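# Place bottles on ledges matching their cap colours

## Task

Put every bottle upright on the wall ledge whose coloured label strip matches that bottle's cap colour, with the bottle's entire base resting on that ledge.

## Robot and tools

Robot: two seven-joint arms, left_arm and right_arm, each ending in a two-finger parallel gripper. The arm names do not tell you which side of a camera image an arm appears on. Two fixed cameras exist: cam_high and cam_low, each 896x504 pixels, with calibration given for the start of scene 1; each may have shifted slightly since.

Frame: every position and orientation is in one scene frame, in metres. Its origin lies on the z = 0 plane, under the midpoint between the two arm bases, which sit 0.70 m above it. +x points forward (the direction both arms face), +z up, and left_arm is on the +y side. Orientations are quaternions written w first (qw, qx, qy, qz). Reported hand positions and orientations may be wrong by a few centimetres, more when an arm reaches far.

Gripper geometry: the fingers extend along the gripper's own +z axis and close along its y axis. end_effector_position is the point between the pads when shut, just under 1 cm behind the tips. Closing pushes the tips about 17 mm further along +z, mostly while the pads are more than 70 mm apart. Big wrist turns may swing the elbow.

Row format (used by execute_actions and move): 16 plain numbers, both arms always included: left x, y, z, qw, qx, qy, qz, opening, then right x, y, z, qw, qx, qy, qz, opening. x, y, z and the quaternion are an absolute pose for that gripper in the scene frame, not an offset. Opening is an absolute command from -1 (closed) to +1 (fully open, 0.145 m); a 0 is a real command, so resend the current value to leave a gripper alone. Going from open to closed needs at least about 0.5 s.

execute_actions(actions, cameras): actions is a list of actions; each action is a list of up to 15 rows, one row per 1/30 s control step, and a shorter list repeats its last row until 15 steps (0.5 s) pass. An empty list just reports state and images. A target farther than 0.6 m from the gripper's current position along any of that gripper's own axes gets the action refused for both arms; if the first action fails this against the latest reported state, or anything is malformed, the whole call is refused. Each step the commanded orientation is clipped to within 32 degrees of the measured one, and the arm may stop at its "Hand target" short of your pose, so send the remainder next. Keep a fixed quaternion in every row to hold orientation. To park an arm, resend its last reported pose and desired opening at every call. cameras: list of names; omitted/null/["all"] gives all, [] none, an unknown name voids the call.

move(target, speed, blend, opening_speed, blocking, cameras): target is one 16-number row or a list of up to 15 rows of absolute poses, with no 0.6 m limit. The gripper travels a straight line from its Hand target, taking the shorter rotation, without avoiding obstacles or the other arm; it lags and may overshoot speed, especially with a nearly straight arm. speed: m/s, 0.002 to 1.1, default 0.25 (rotation capped at twice that in rad/s), one value or one per target. blend: corner rounding in metres for lists. opening_speed: opening units per second, at least 0.2. The first target's opening is applied at the start; later targets' openings are applied on arrival once everything rests. Paths stop after 10 s. blocking=false returns after about 0.5 s while motion continues; a new move replaces the running one. The result adds a "move:" line: done (within 3 mm and 2 degrees), off_target, moving, held or fault, plus limits such as paced (pose clipped) or held (steps withheld). Neither done nor off_target proves contact or its absence.

wait(seconds 0 to 10, cameras): let time pass holding commands; a running move continues. stop(cameras): brakes the running move. zoom_image(camera "cam_high" or "cam_low", region [x0, y0, x1, y1] in pixels, top-left origin, at most 504x504): closer view of the latest image. read_manual(section "licences"): licence text only. finished_scene(scene 1 or 2): irreversible end of the current scene; scene 1 is practice.

Result lines: per-arm end_effector_position and end_effector_quat_wxyz, Hand target, Tool commands (current opening commands), grip_measured (measured opening on the -1..1 scale), Joint positions (last value is the opening in metres), Joint velocities ("within noise" means at rest), Joint torques (joint order, include arm weight, noisy and offset; numbers 3 and 4 wrap sign beyond ±28 N m). Action calls also list end_effector_position at some steps. MOTOR HOT appears at 85 °C; at 100 °C an OVER-TEMPERATURE FAULT stops the arm for 30 to 60 s or more.

Gripping: to hold, keep commanding an opening clearly below grip_measured; lower means harder squeeze, roughly 10 N per pad, objects up to about 11 cm wide. A fast close squeezes harder.

Avoid: knocking objects out of the work area (ends the scene), hard contact or pressing between the two arms, including grippers or wrist cameras meeting, which the clearance check does not prevent, and a gripper closing on the other's fingers. Avoid drops, releasing a moving bottle, fast contacts and targets far past a contact. Limit heating: do not hold loads, stretch arms or push at unreachable poses for long. Time passes while you think and a running move keeps going. Loose objects may be nudged occasionally, and bottles must stay in place after release, so check the ledges before finishing.

Each tool is called after ">>>" as name([rows], argument=value, ...), one row to a line, values as JSON.

## Session

>>> zoom_image(camera="cam_high", region=[420, 190, 700, 430])

>>> zoom_image(camera="cam_low", region=[320, 120, 660, 400])

There is no camera image to zoom into. zoom_image works after the next result that has camera images. Camera images come with the result of a call that names cameras in "cameras".

There is no camera image to zoom into. zoom_image works after the next result that has camera images. Camera images come with the result of a call that names cameras in "cameras".

>>> execute_actions(actions=[])

>>> zoom_image(camera="cam_high", region=[420, 190, 700, 430])

>>> zoom_image(camera="cam_low", region=[320, 120, 660, 400])

Scene clock: 0.00 s.
left_arm: end_effector_position=(+0.2239, +0.1828, +0.6144) grip_measured=+1.00 end_effector_quat_wxyz=(-0.319, +0.395, -0.515, +0.691) | right_arm: end_effector_position=(+0.4009, -0.1655, +0.3728) grip_measured=+1.00 end_effector_quat_wxyz=(+0.260, +0.265, +0.837, +0.401)
Joint positions: left_arm=[-1.106 0.942 0.535 2.339 -0.48 -0.199 -0.367 0.145] | right_arm=[0.583 0.619 -0.841 0.925 -1.182 -0.496 -0.047 0.145]
Joint velocities: within noise
Joint torques (N m): no reading
Motor temperatures (°C): left_arm=[20 21 22 21 21 23 21] | right_arm=[20 22 21 19 20 19 21]
Hand target: left_arm +0.2239, +0.1828, +0.6144; -0.319, +0.395, -0.515, +0.691 | right_arm +0.4009, -0.1655, +0.3728; +0.260, +0.265, +0.837, +0.401
Tool commands: left_gripper/opening=+1.0 right_gripper/opening=+1.0

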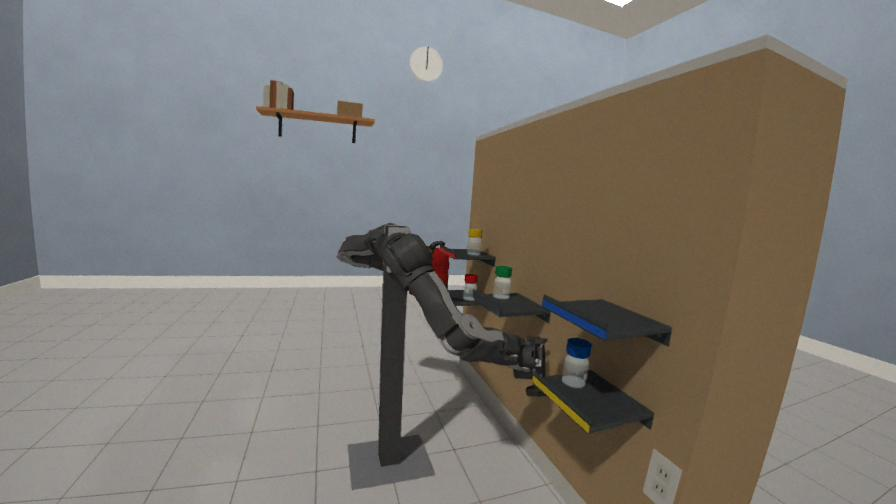

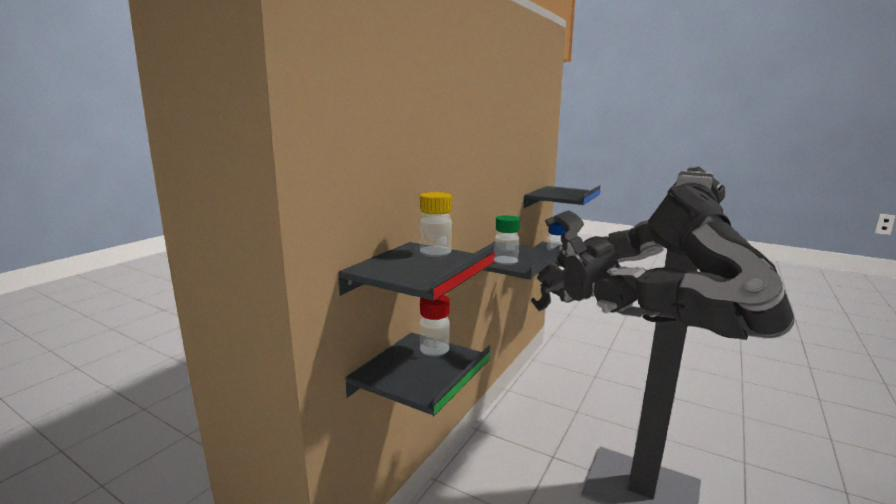

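Scaled by 1.800 from the camera's 896x504 image, which has a finer 1280x720 frame.

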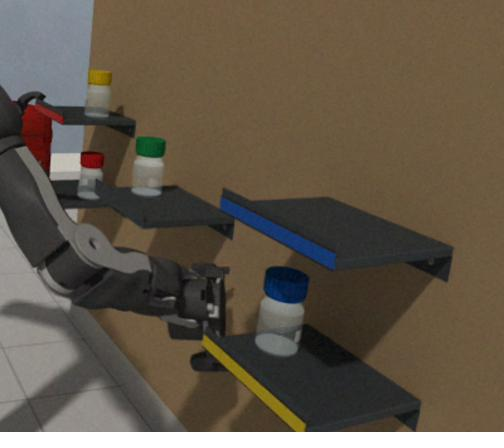

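Scaled by 1.482 from the camera's 896x504 image, which has a finer 1280x720 frame.

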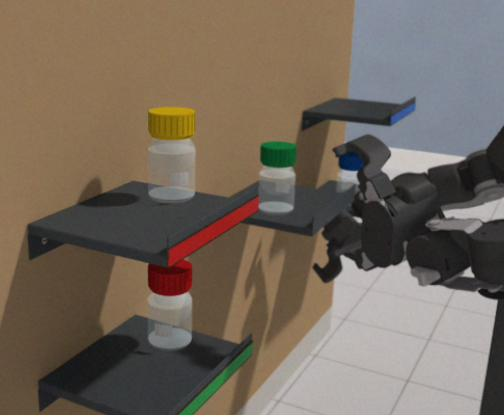

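>>> move([
  [0.24,0.13,0.61,0,0.7071,0,0.7071,0.3,0.25,-0.21,0.42,0.1228,0.6964,-0.1228,0.6964,0.35],
  [0.28,0.045,0.607,0,0.7071,0,0.7071,0.3,0.27,-0.325,0.507,0.1228,0.6964,-0.1228,0.6964,0.35],
], speed=0.3, blend=[0.04,0])

>>> zoom_image(camera="cam_low", region=[460, 150, 640, 300])

>>> zoom_image(camera="cam_high", region=[430, 230, 660, 430])

Scene clock: 44.60 s.
left_arm: end_effector_position=(+0.2796, +0.0446, +0.6095) grip_measured=+0.30 end_effector_quat_wxyz=(+0.003, +0.704, +0.000, +0.710) | right_arm: end_effector_position=(+0.2694, -0.3270, +0.5082) grip_measured=+0.35 end_effector_quat_wxyz=(+0.126, +0.694, -0.125, +0.698)
Joint positions: left_arm=[-0.196 -0.144 -0.64 2.282 -0.286 0.607 -0.443 0.098] | right_arm=[-0.487 0.366 0.343 1.915 0.47 -0.042 -0.181 0.101]
Joint velocities: within noise
Joint torques (N m): left_arm=[1.81 -2.7 -0.94 3.49 -0.09 -0.53 -0.01] | right_arm=[0.96 3.52 1.07 4.05 0.07 -0.3 0.11]
Motor temperatures (°C): left_arm=[20 21 23 22 21 23 21] | right_arm=[22 23 22 20 20 19 21]
Hand target: left_arm +0.2799, +0.0450, +0.6070; +0.000, +0.707, +0.000, +0.707 | right_arm +0.2700, -0.3250, +0.5070; +0.123, +0.696, -0.123, +0.696
Off the commanded pose: left_arm 0.003 m, 1 deg | right_arm 0.002 m, 1 deg.
move: done

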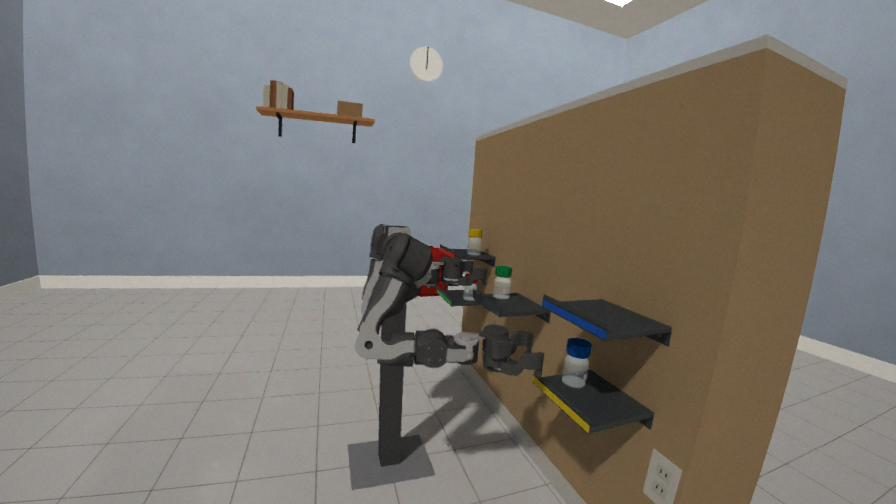

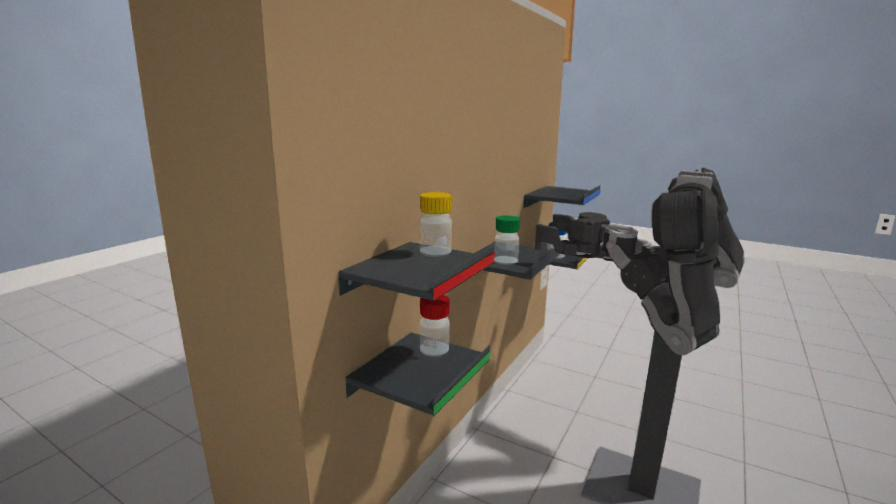

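Scaled by 2.800 from the camera's 896x504 image, which has a finer 1280x720 frame.

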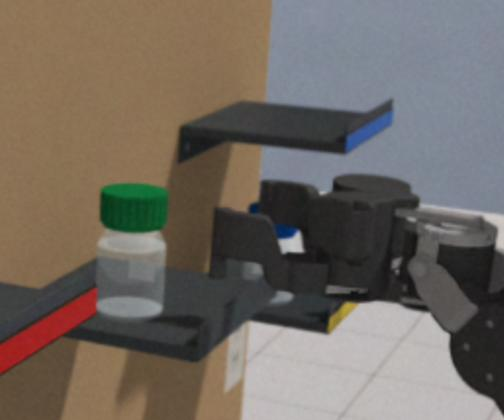

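Scaled by 2.191 from the camera's 896x504 image, which has a finer 1280x720 frame.

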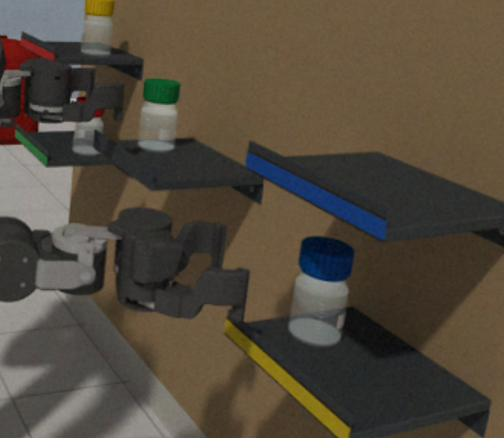

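>>> move([
  [0.383,0.044,0.607,0,0.7071,0,0.7071,0.3,0.382,-0.366,0.508,0.1228,0.6964,-0.1228,0.6964,0.35],
  [0.383,0.044,0.607,0,0.7071,0,0.7071,-0.9,0.382,-0.366,0.508,0.1228,0.6964,-0.1228,0.6964,-0.9],
], speed=0.14, opening_speed=1.5)

>>> zoom_image(camera="cam_low", region=[460, 150, 640, 300])

>>> zoom_image(camera="cam_high", region=[430, 230, 660, 430])

Scene clock: 68.50 s.
left_arm: end_effector_position=(+0.3828, +0.0448, +0.6098) grip_measured=-0.32 end_effector_quat_wxyz=(+0.000, +0.705, +0.003, +0.709) | right_arm: end_effector_position=(+0.3820, -0.3668, +0.5095) grip_measured=-0.39 end_effector_quat_wxyz=(+0.123, +0.695, -0.125, +0.697)
Joint positions: left_arm=[0.264 -0.165 -0.421 1.861 -0.045 0.591 -0.428 0.051] | right_arm=[0.096 0.511 0.166 1.391 0.485 0.014 -0.121 0.046]
Joint velocities: within noise
Joint torques (N m): left_arm=[5.71 -1.86 -0.88 3.85 0 -0.65 0.17] | right_arm=[3.92 5.05 1.51 3.62 -0.01 -0.53 0.06]
Motor temperatures (°C): left_arm=[21 22 22 22 21 24 21] | right_arm=[21 23 22 20 20 19 21]
Hand target: left_arm +0.3830, +0.0441, +0.6071; +0.000, +0.707, +0.000, +0.707 | right_arm +0.3820, -0.3660, +0.5080; +0.123, +0.696, -0.123, +0.696
Off the commanded pose: left_arm 0.003 m, 1 deg | right_arm 0.002 m, 0 deg.
joint read past its limit (left arm) — joint 2 (shoulder roll), lower limit.
move: done

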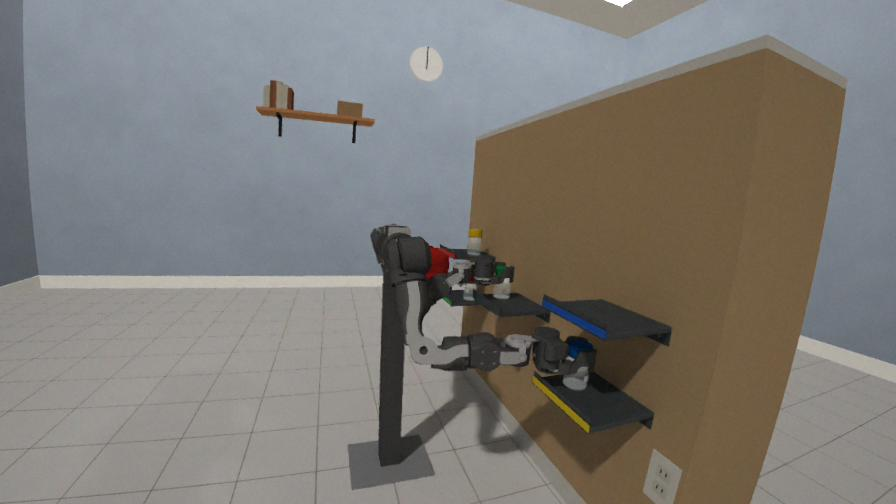

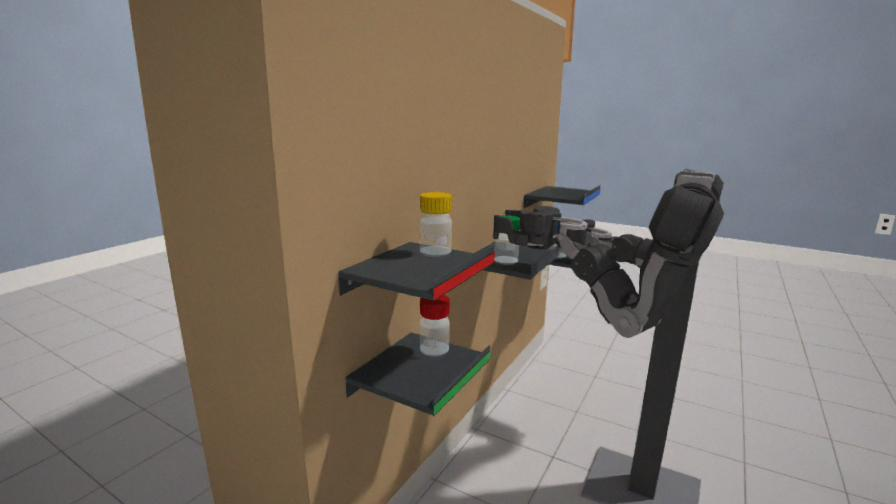

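Scaled by 2.800 from the camera's 896x504 image, which has a finer 1280x720 frame.

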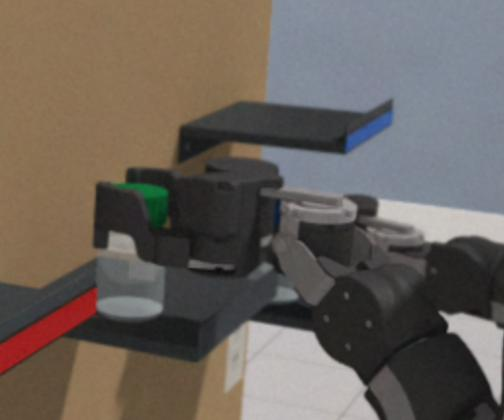

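Scaled by 2.191 from the camera's 896x504 image, which has a finer 1280x720 frame.

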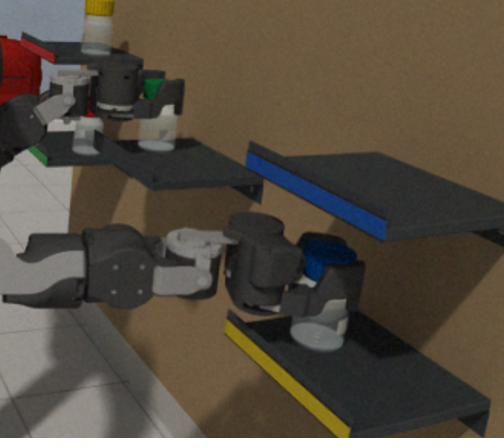

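>>> move([
  [0.383,0.044,0.607,0,0.7071,0,0.7071,-0.1,0.382,-0.366,0.508,0.1228,0.6964,-0.1228,0.6964,-0.1],
  [0.383,0.044,0.597,0,0.7071,0,0.7071,-0.1,0.382,-0.366,0.499,0.1228,0.6964,-0.1228,0.6964,-0.1],
  [0.383,0.044,0.597,0,0.7071,0,0.7071,-0.9,0.382,-0.366,0.499,0.1228,0.6964,-0.1228,0.6964,-0.9],
], speed=0.1, opening_speed=1.5)

>>> zoom_image(camera="cam_low", region=[460, 150, 640, 300])

>>> zoom_image(camera="cam_high", region=[430, 230, 660, 430])

Scene clock: 90.40 s.
left_arm: end_effector_position=(+0.3828, +0.0450, +0.6007) grip_measured=-0.32 end_effector_quat_wxyz=(+0.000, +0.704, +0.004, +0.710) | right_arm: end_effector_position=(+0.3816, -0.3676, +0.5007) grip_measured=-0.39 end_effector_quat_wxyz=(+0.125, +0.695, -0.125, +0.697)
Joint positions: left_arm=[0.242 -0.156 -0.422 1.842 -0.045 0.545 -0.428 0.052] | right_arm=[0.096 0.505 0.155 1.355 0.48 -0.024 -0.117 0.046]
Joint velocities: within noise
Joint torques (N m): left_arm=[5.34 -1.81 -0.96 3.64 -0.02 -0.66 0.18] | right_arm=[4.18 4.55 1.14 3.45 0.02 -0.53 0.12]
Motor temperatures (°C): left_arm=[22 22 22 22 21 24 21] | right_arm=[22 23 22 20 20 20 21]
Hand target: left_arm +0.3830, +0.0440, +0.5970; +0.000, +0.707, +0.000, +0.707 | right_arm +0.3820, -0.3660, +0.4990; +0.123, +0.696, -0.123, +0.696
Off the commanded pose: left_arm 0.004 m, 1 deg | right_arm 0.002 m, 0 deg.
move: off_target (left_arm); target 3's new opening was sent with left_arm's hand 0.004 m and 1 deg from that target

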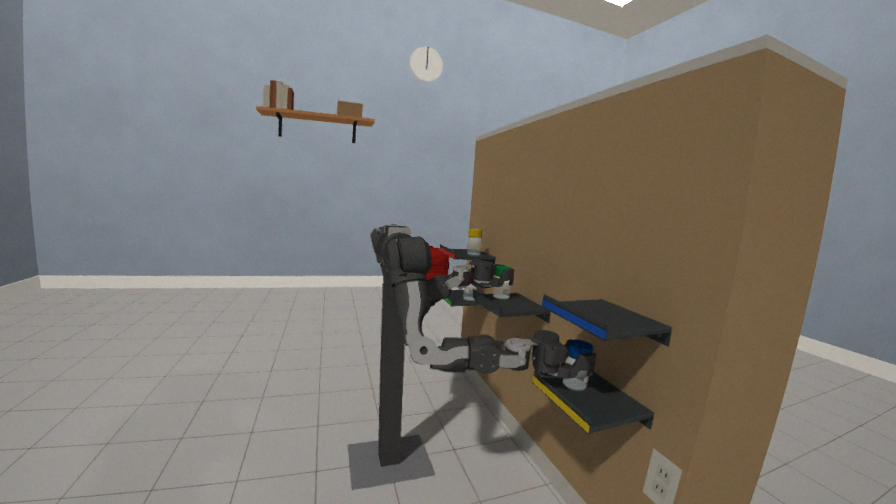

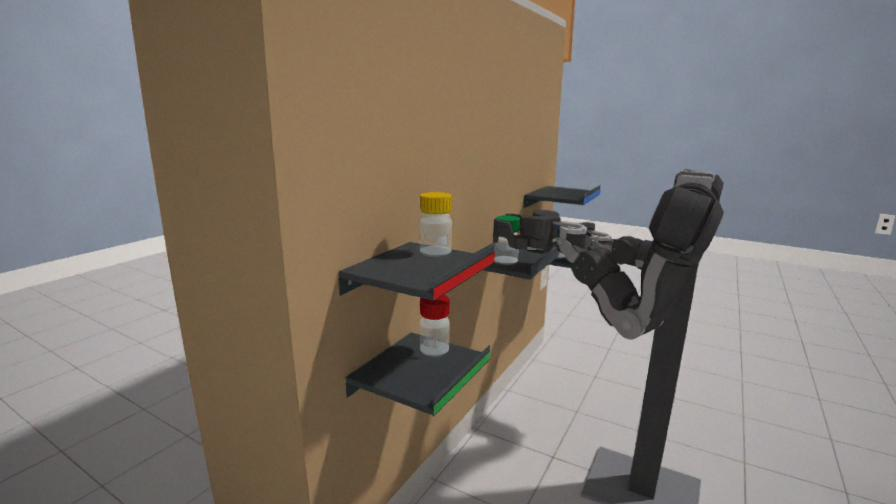

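Scaled by 2.800 from the camera's 896x504 image, which has a finer 1280x720 frame.

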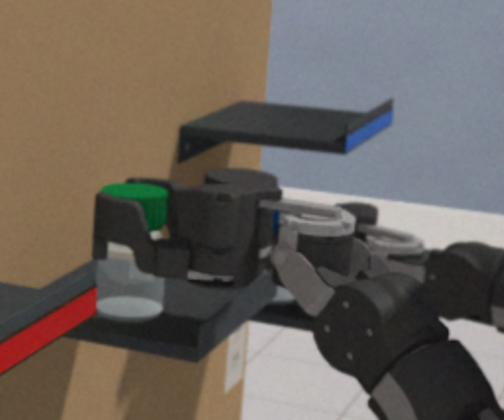

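Scaled by 2.191 from the camera's 896x504 image, which has a finer 1280x720 frame.

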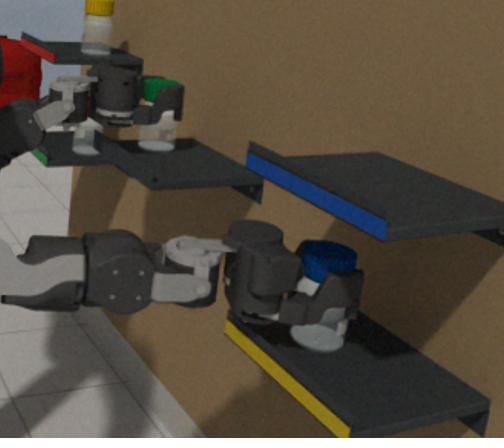

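>>> move([
  [0.383,0.044,0.600,0,0.7071,0,0.7071,0.1,0.382,-0.366,0.499,0.1228,0.6964,-0.1228,0.6964,0.1],
  [0.396,0.044,0.600,0,0.7071,0,0.7071,0.1,0.394,-0.370,0.501,0.1228,0.6964,-0.1228,0.6964,0.1],
  [0.396,0.044,0.600,0,0.7071,0,0.7071,-0.9,0.394,-0.370,0.501,0.1228,0.6964,-0.1228,0.6964,-0.9],
], speed=0.1, opening_speed=1.5, cameras=[])

Scene clock: 112.53 s.
left_arm: end_effector_position=(+0.3951, +0.0445, +0.6017) grip_measured=-0.57 end_effector_quat_wxyz=(+0.000, +0.706, +0.002, +0.709) | right_arm: end_effector_position=(+0.3935, -0.3711, +0.5019) grip_measured=-0.38 end_effector_quat_wxyz=(+0.124, +0.695, -0.126, +0.697)
Joint positions: left_arm=[0.296 -0.156 -0.407 1.785 -0.024 0.542 -0.425 0.033] | right_arm=[0.163 0.508 0.136 1.288 0.474 -0.025 -0.103 0.047]
Joint velocities: within noise
Joint torques (N m): left_arm=[6.95 -2.12 -0.53 3.6 0 -0.66 0.18] | right_arm=[4.58 5.24 1.18 3.49 0 -0.53 0.15]
Motor temperatures (°C): left_arm=[22 22 22 22 21 24 21] | right_arm=[22 23 22 20 20 20 21]
Hand target: left_arm +0.3960, +0.0440, +0.5999; +0.000, +0.707, +0.000, +0.707 | right_arm +0.3940, -0.3700, +0.5010; +0.123, +0.696, -0.123, +0.696
Off the commanded pose: left_arm 0.002 m, 0 deg | right_arm 0.002 m, 0 deg.
move: done
No camera images: "cameras" was empty.

>>> move([
  [0.396,0.044,0.602,0,0.7071,0,0.7071,-0.9,0.394,-0.370,0.501,0.1228,0.6964,-0.1228,0.6964,0.1],
  [0.396,0.044,0.665,0,0.7071,0,0.7071,-0.9,0.406,-0.374,0.503,0.1228,0.6964,-0.1228,0.6964,0.1],
  [0.396,0.044,0.665,0,0.7071,0,0.7071,-0.9,0.406,-0.374,0.503,0.1228,0.6964,-0.1228,0.6964,-0.9],
], speed=0.12, opening_speed=1.5)

>>> zoom_image(camera="cam_low", region=[460, 150, 640, 300])

>>> zoom_image(camera="cam_high", region=[430, 230, 660, 430])

Scene clock: 129.60 s.
left_arm: end_effector_position=(+0.3968, +0.0431, +0.6620) grip_measured=-0.57 end_effector_quat_wxyz=(+0.002, +0.710, +0.000, +0.704) | right_arm: end_effector_position=(+0.4055, -0.3749, +0.5039) grip_measured=-0.19 end_effector_quat_wxyz=(+0.123, +0.695, -0.126, +0.697)
Joint positions: left_arm=[0.575 -0.028 -0.535 1.863 0.38 0.781 -0.742 0.033] | right_arm=[0.232 0.51 0.117 1.217 0.465 -0.029 -0.086 0.061]
Joint velocities: within noise
Joint torques (N m): left_arm=[8.72 -1.23 0.03 5.2 -0.18 -0.48 -0.05] | right_arm=[4.97 5.37 1.09 3.41 0.01 -0.53 0.16]
Motor temperatures (°C): left_arm=[23 22 22 22 21 24 21] | right_arm=[22 23 22 20 20 20 21]
Hand target: left_arm +0.3960, +0.0439, +0.6650; +0.000, +0.707, +0.000, +0.707 | right_arm +0.4060, -0.3739, +0.5030; +0.123, +0.696, -0.123, +0.696
Off the commanded pose: left_arm 0.003 m, 1 deg | right_arm 0.001 m, 0 deg.
joint sent to its limit (left arm) — joint 6 (wrist pitch), upper limit. The joint targets still meet the commanded pose.
move: done

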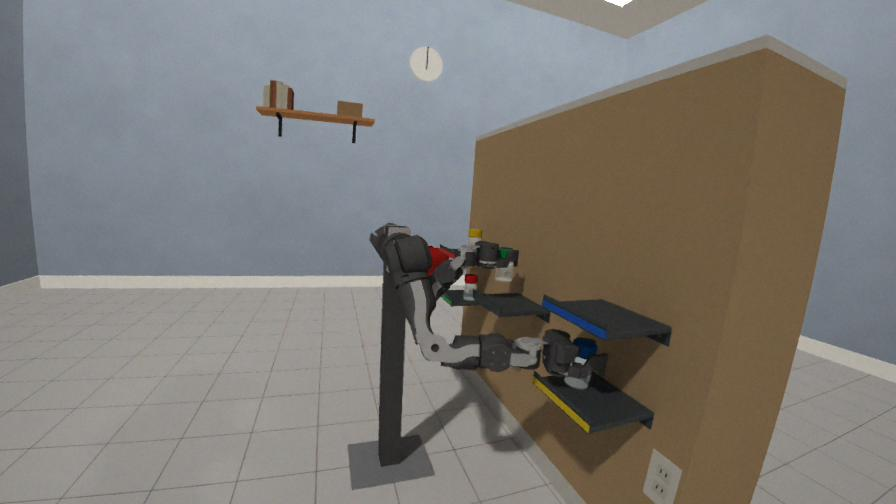

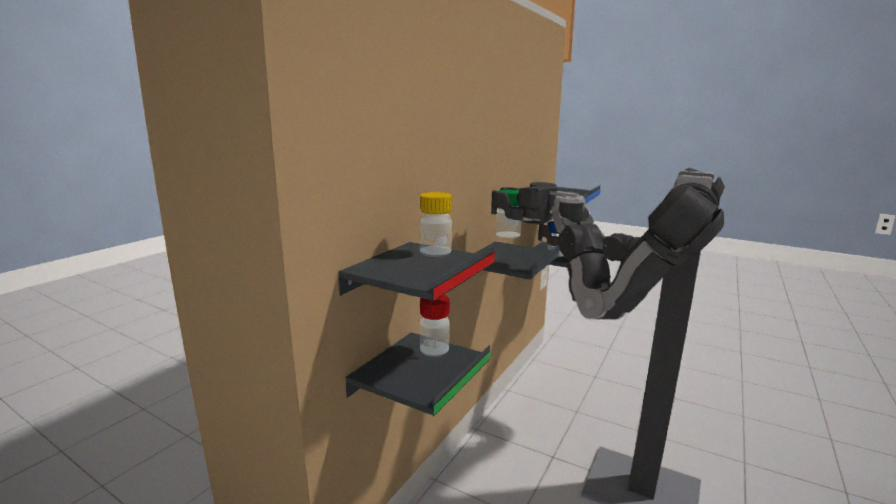

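Scaled by 2.800 from the camera's 896x504 image, which has a finer 1280x720 frame.

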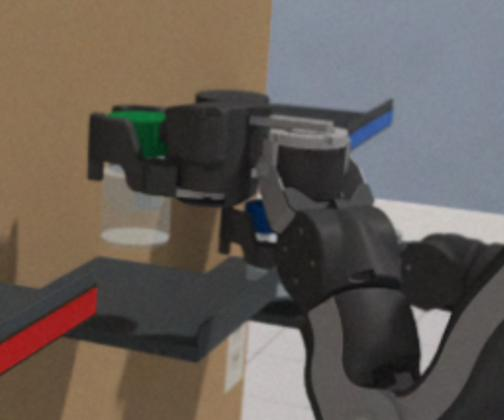

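Scaled by 2.191 from the camera's 896x504 image, which has a finer 1280x720 frame.

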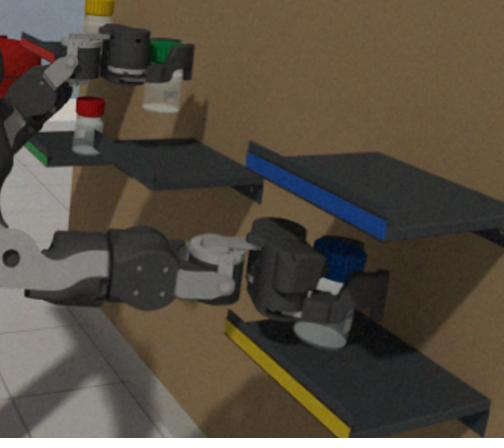

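>>> move([
  [0.396,0.044,0.665,0,0.7071,0,0.7071,-0.9,0.406,-0.374,0.503,0.1228,0.6964,-0.1228,0.6964,0.15],
  [0.30,0.05,0.675,0,0.7071,0,0.7071,-0.9,0.419,-0.379,0.505,0.1228,0.6964,-0.1228,0.6964,0.15],
  [0.30,0.05,0.675,0,0.7071,0,0.7071,-0.9,0.419,-0.379,0.505,0.1228,0.6964,-0.1228,0.6964,-0.9],
], speed=0.12, opening_speed=1.0)

>>> zoom_image(camera="cam_low", region=[480, 160, 660, 310])

>>> zoom_image(camera="cam_high", region=[430, 230, 660, 430])

Scene clock: 163.67 s.
left_arm: end_effector_position=(+0.2998, +0.0490, +0.6742) grip_measured=-0.57 end_effector_quat_wxyz=(+0.004, +0.709, -0.001, +0.706) | right_arm: end_effector_position=(+0.4184, -0.3799, +0.5054) grip_measured=-0.15 end_effector_quat_wxyz=(+0.123, +0.696, -0.126, +0.696)
Joint positions: left_arm=[0.621 0.224 -0.894 2.328 0.936 0.782 -1.492 0.033] | right_arm=[0.31 0.511 0.1 1.13 0.452 -0.038 -0.063 0.064]
Joint velocities: within noise
Joint torques (N m): left_arm=[6.58 -0.46 0.88 2.45 -0.36 -0.09 -0.04] | right_arm=[5.55 5.18 1.05 3.45 0.06 -0.53 0.16]
Motor temperatures (°C): left_arm=[25 21 22 23 21 24 21] | right_arm=[23 24 22 20 20 20 21]
Hand target: left_arm +0.3000, +0.0500, +0.6749; +0.000, +0.707, +0.000, +0.707 | right_arm +0.4190, -0.3790, +0.5050; +0.123, +0.696, -0.123, +0.696
Off the commanded pose: left_arm 0.001 m, 1 deg | right_arm 0.001 m, 0 deg.
joint sent to its limit (left arm) — joint 6 (wrist pitch), upper limit. The joint targets still meet the commanded pose.
move: done

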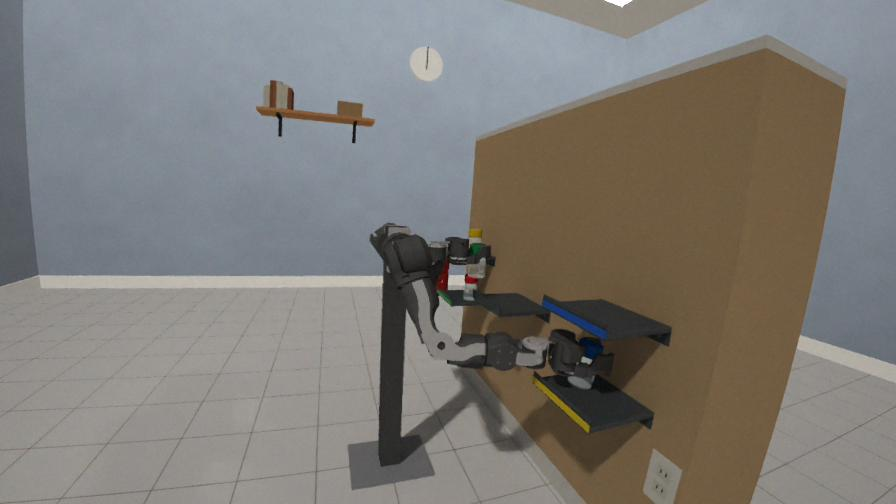

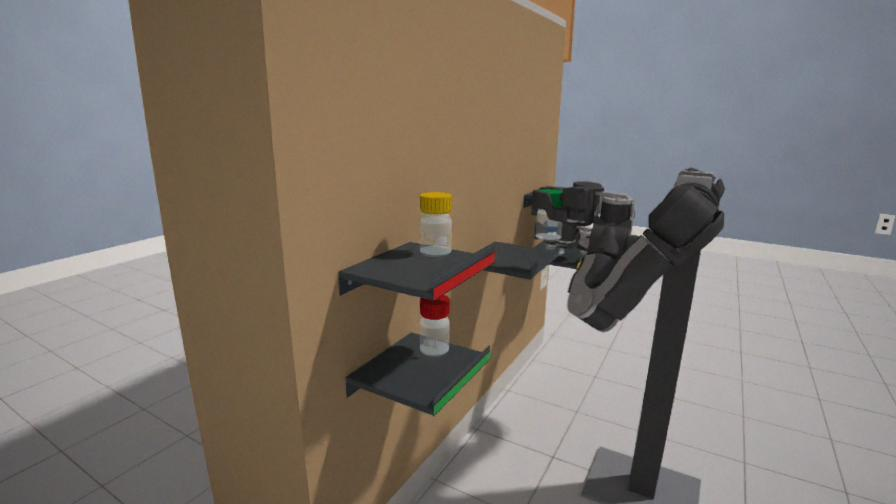

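Scaled by 2.800 from the camera's 896x504 image, which has a finer 1280x720 frame.

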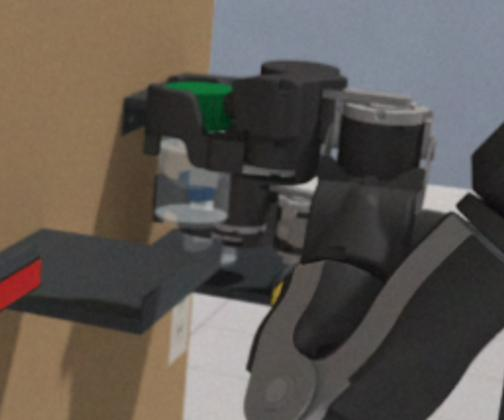

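Scaled by 2.191 from the camera's 896x504 image, which has a finer 1280x720 frame.

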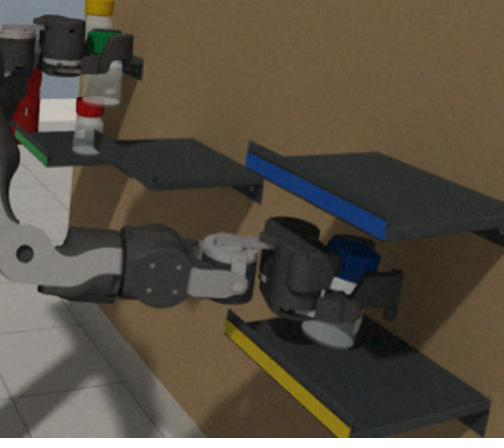

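>>> move([
  [0.28,0.10,0.66,0,0.7071,0,0.7071,-0.9,0.407,-0.375,0.507,0.1228,0.6964,-0.1228,0.6964,-0.9],
  [0.27,0.18,0.62,0,0.7071,0,0.7071,-0.9,0.407,-0.375,0.507,0.1228,0.6964,-0.1228,0.6964,0.15],
  [0.26,0.25,0.59,0,0.7071,0,0.7071,-0.9,0.37,-0.362,0.507,0.1228,0.6964,-0.1228,0.6964,0.15],
], speed=0.12, opening_speed=0.6)

>>> zoom_image(camera="cam_low", region=[480, 160, 660, 310])

>>> zoom_image(camera="cam_high", region=[430, 230, 660, 430])

Scene clock: 189.57 s.
left_arm: end_effector_position=(+0.2602, +0.2511, +0.5896) grip_measured=-0.57 end_effector_quat_wxyz=(-0.004, +0.708, +0.000, +0.706) | right_arm: end_effector_position=(+0.3705, -0.3607, +0.5065) grip_measured=+0.15 end_effector_quat_wxyz=(+0.122, +0.697, -0.119, +0.697)
Joint positions: left_arm=[0.138 1.762 -1.028 2.324 1.016 -0.748 -0.868 0.033] | right_arm=[0.03 0.5 0.185 1.452 0.481 0.012 -0.123 0.087]
Joint velocities: within noise
Joint torques (N m): left_arm=[2.49 5.37 1.44 2.18 -0.25 -0.7 0.24] | right_arm=[3.92 4.71 2.81 4.36 0.11 -0.31 -0.16]
Motor temperatures (°C): left_arm=[24 22 22 22 22 24 21] | right_arm=[23 24 22 21 20 20 21]
Hand target: left_arm +0.2600, +0.2500, +0.5900; +0.000, +0.707, +0.000, +0.707 | right_arm +0.3700, -0.3619, +0.5070; +0.123, +0.696, -0.123, +0.696
Off the commanded pose: left_arm 0.001 m, 0 deg | right_arm 0.001 m, 0 deg.
move: done

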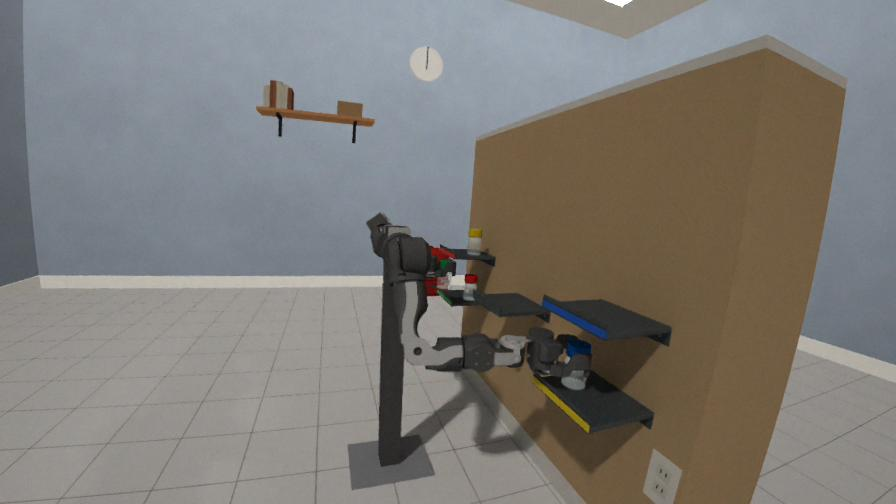

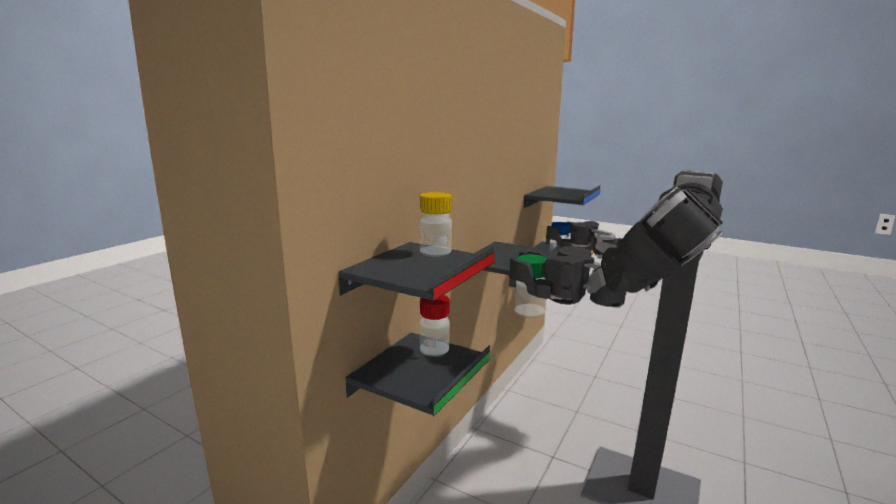

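Scaled by 2.800 from the camera's 896x504 image, which has a finer 1280x720 frame.

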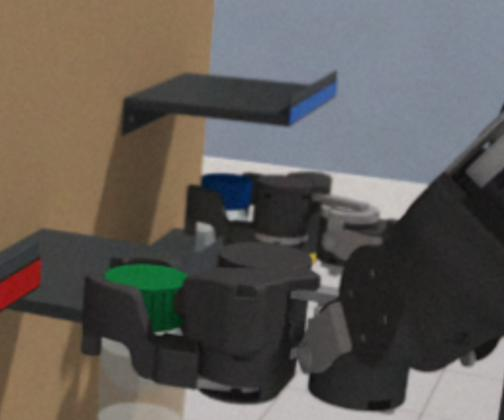

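Scaled by 2.191 from the camera's 896x504 image, which has a finer 1280x720 frame.

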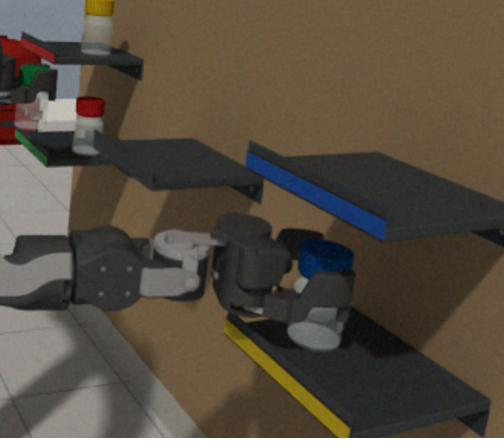

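>>> move([
  [0.26,0.30,0.575,-0.0616,0.7044,0.0616,0.7044,-0.9,0.387,-0.368,0.514,0.1228,0.6964,-0.1228,0.6964,0.15],
  [0.26,0.30,0.575,-0.0616,0.7044,0.0616,0.7044,-0.9,0.387,-0.368,0.514,0.1228,0.6964,-0.1228,0.6964,-1],
], speed=0.12, opening_speed=1.0)

>>> zoom_image(camera="cam_low", region=[480, 160, 660, 310])

>>> zoom_image(camera="cam_high", region=[430, 230, 660, 430])

Scene clock: 206.17 s.
left_arm: end_effector_position=(+0.2594, +0.3014, +0.5748) grip_measured=-0.57 end_effector_quat_wxyz=(-0.066, +0.706, +0.062, +0.702) | right_arm: end_effector_position=(+0.3865, -0.3690, +0.5159) grip_measured=-0.58 end_effector_quat_wxyz=(+0.124, +0.693, -0.125, +0.699)
Joint positions: left_arm=[0.484 1.738 -1.391 2.21 1.061 -0.782 -0.887 0.033] | right_arm=[0.123 0.513 0.169 1.384 0.481 0.031 -0.117 0.031]
Joint velocities: within noise
Joint torques (N m): left_arm=[3.26 4.44 1.35 1.52 -0.26 -0.64 0.23] | right_arm=[4.47 5.53 1.26 3.48 0.05 -0.35 0.13]
Motor temperatures (°C): left_arm=[23 22 22 22 22 24 21] | right_arm=[23 24 22 21 20 20 21]
Hand target: left_arm +0.2600, +0.3000, +0.5750; -0.062, +0.704, +0.062, +0.704 | right_arm +0.3870, -0.3679, +0.5140; +0.123, +0.696, -0.123, +0.696
Off the commanded pose: left_arm 0.002 m, 1 deg | right_arm 0.002 m, 1 deg.
joint sent to its limit (left arm) — joint 6 (wrist pitch), lower limit. The joint targets still meet the commanded pose.
move: done

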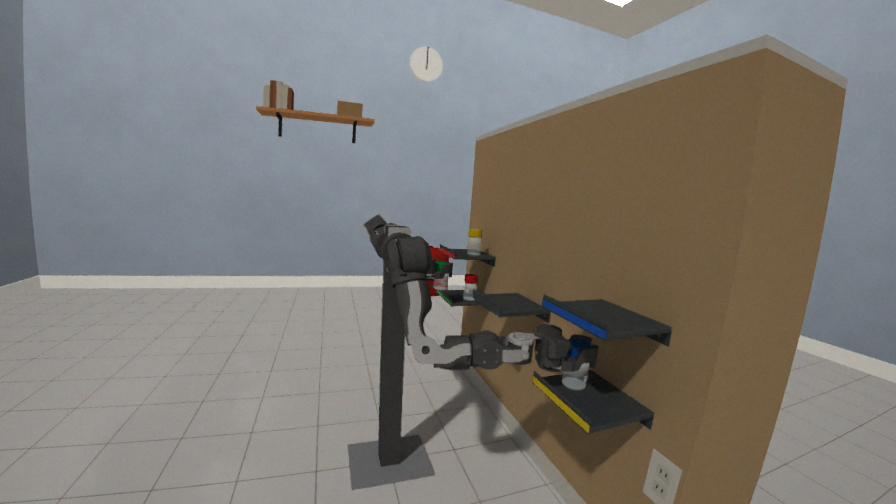

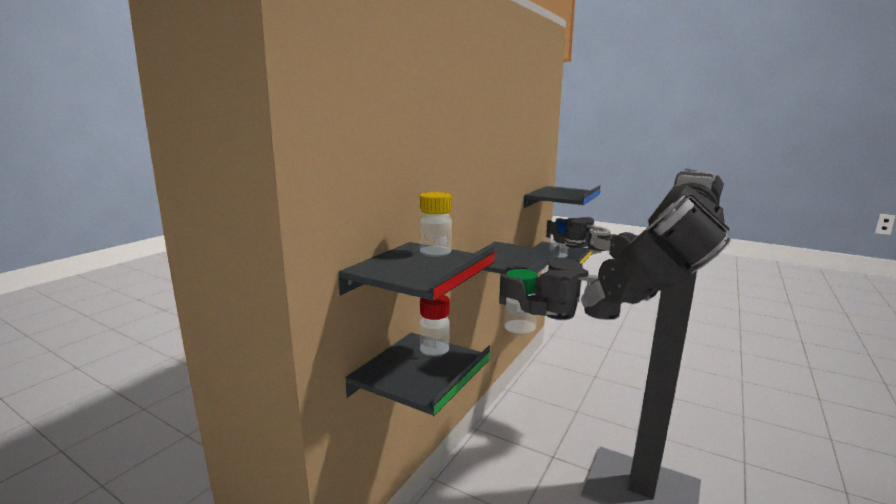

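Scaled by 2.800 from the camera's 896x504 image, which has a finer 1280x720 frame.

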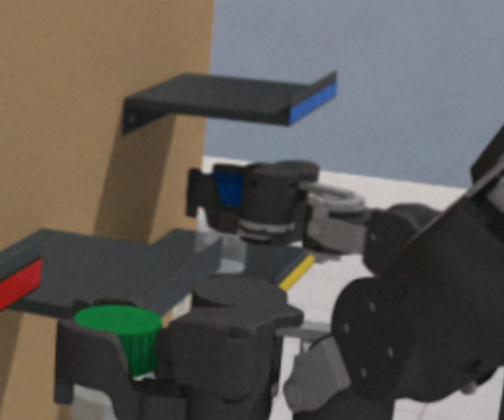

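Scaled by 2.191 from the camera's 896x504 image, which has a finer 1280x720 frame.

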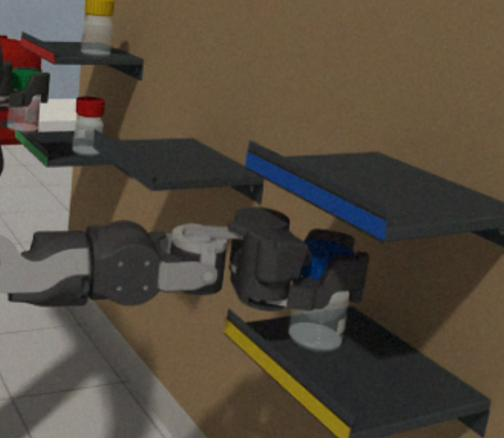

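>>> move([
  [0.27,0.37,0.555,-0.1228,0.6964,0.1228,0.6964,-0.9,0.387,-0.368,0.548,0.1228,0.6964,-0.1228,0.6964,-1],
  [0.29,0.42,0.548,-0.1228,0.6964,0.1228,0.6964,-0.9,0.27,-0.325,0.55,0.1228,0.6964,-0.1228,0.6964,-1],
  [0.382,0.453,0.545,-0.1228,0.6964,0.1228,0.6964,-0.9,0.262,-0.36,0.70,0.1228,0.6964,-0.1228,0.6964,-1],
  [0.382,0.453,0.515,-0.1228,0.6964,0.1228,0.6964,-0.9,0.29,-0.40,0.75,0.1228,0.6964,-0.1228,0.6964,-1],
  [0.382,0.453,0.502,-0.1228,0.6964,0.1228,0.6964,-0.9,0.382,-0.425,0.75,0.1228,0.6964,-0.1228,0.6964,-1],
  [0.382,0.453,0.499,-0.1228,0.6964,0.1228,0.6964,-0.9,0.382,-0.425,0.712,0.1228,0.6964,-0.1228,0.6964,-1],
], speed=[0.12,0.15,0.2,0.15,0.14,0.08], blend=[0.005,0.02,0.01,0.015,0.005,0])

>>> zoom_image(camera="cam_low", region=[340, 250, 500, 410])

>>> zoom_image(camera="cam_low", region=[480, 120, 640, 250])

>>> zoom_image(camera="cam_high", region=[430, 210, 660, 410])

Scene clock: 243.27 s.
left_arm: end_effector_position=(+0.3824, +0.4582, +0.5153) grip_measured=-0.57 end_effector_quat_wxyz=(-0.129, +0.677, +0.124, +0.714) | right_arm: end_effector_position=(+0.3824, -0.4247, +0.7083) grip_measured=-0.59 end_effector_quat_wxyz=(+0.123, +0.702, -0.122, +0.691)
Joint positions: left_arm=[0.692 1.153 -1.25 0.955 1.584 -0.65 -0.102 0.033] | right_arm=[0.428 1.324 -0.125 1.529 1.325 0.312 -0.339 0.031]
Joint velocities: within noise
Joint torques (N m): left_arm=[2.91 3.44 1.07 -0.2 0.16 0.29 0.18] | right_arm=[4.13 7.29 5.53 1.48 -0.14 -0.76 0.05]
Motor temperatures (°C): left_arm=[23 23 23 21 22 25 21] | right_arm=[23 24 22 21 20 20 21]
Hand target: left_arm +0.3814, +0.4527, +0.4993; -0.123, +0.696, +0.123, +0.696 | right_arm +0.3819, -0.4251, +0.7120; +0.123, +0.696, -0.123, +0.696
Off the commanded pose: left_arm 0.017 m, 3 deg | right_arm 0.004 m, 1 deg.
joint sent to its limit (left arm) — joint 5 (forearm roll), upper limit. The joint targets still meet the commanded pose.
move: off_target (left_arm, right_arm)

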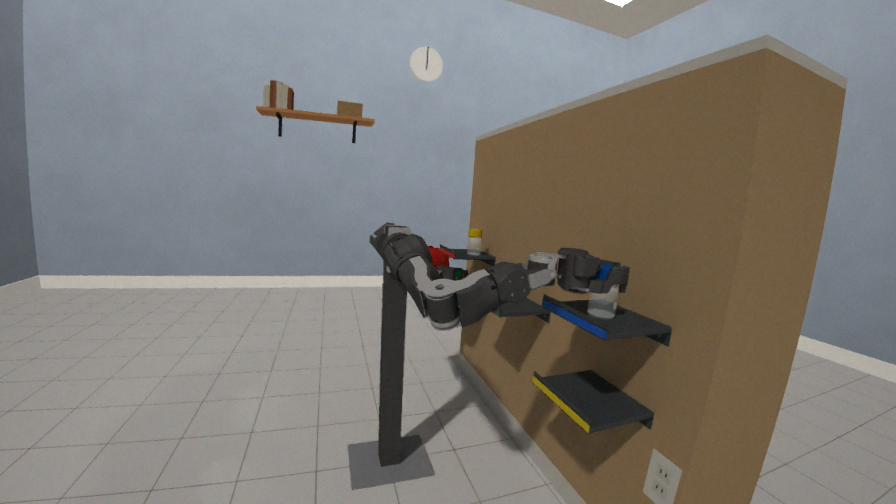

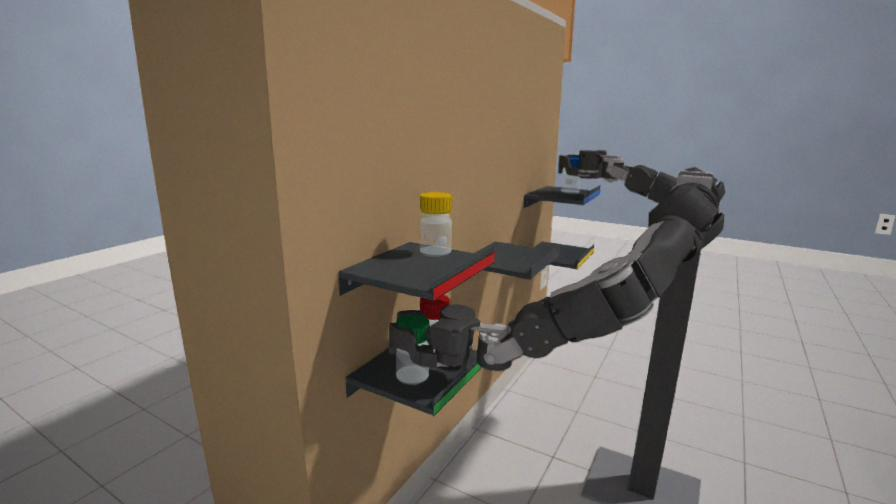

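Scaled by 3.150 from the camera's 896x504 image, which has a finer 1280x720 frame.

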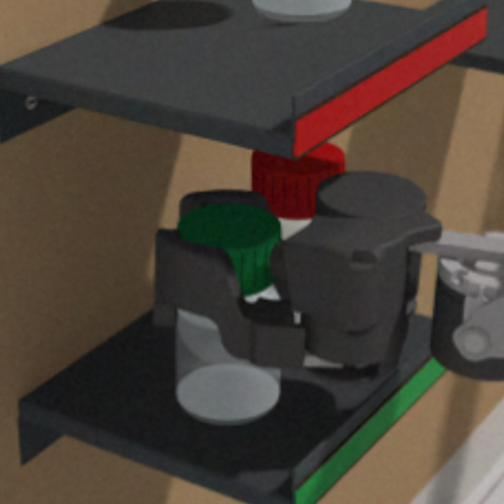

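Scaled by 3.150 from the camera's 896x504 image, which has a finer 1280x720 frame.

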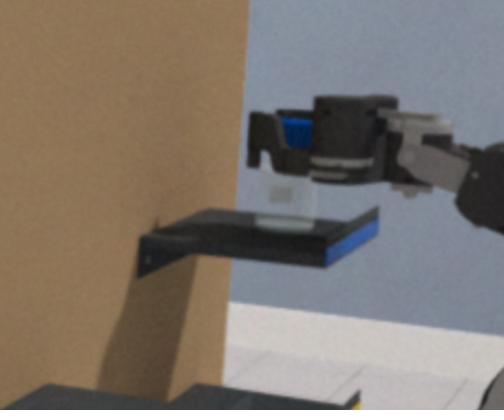

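Scaled by 2.191 from the camera's 896x504 image, which has a finer 1280x720 frame.

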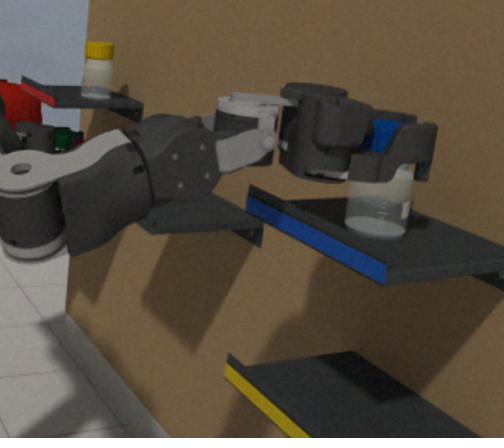

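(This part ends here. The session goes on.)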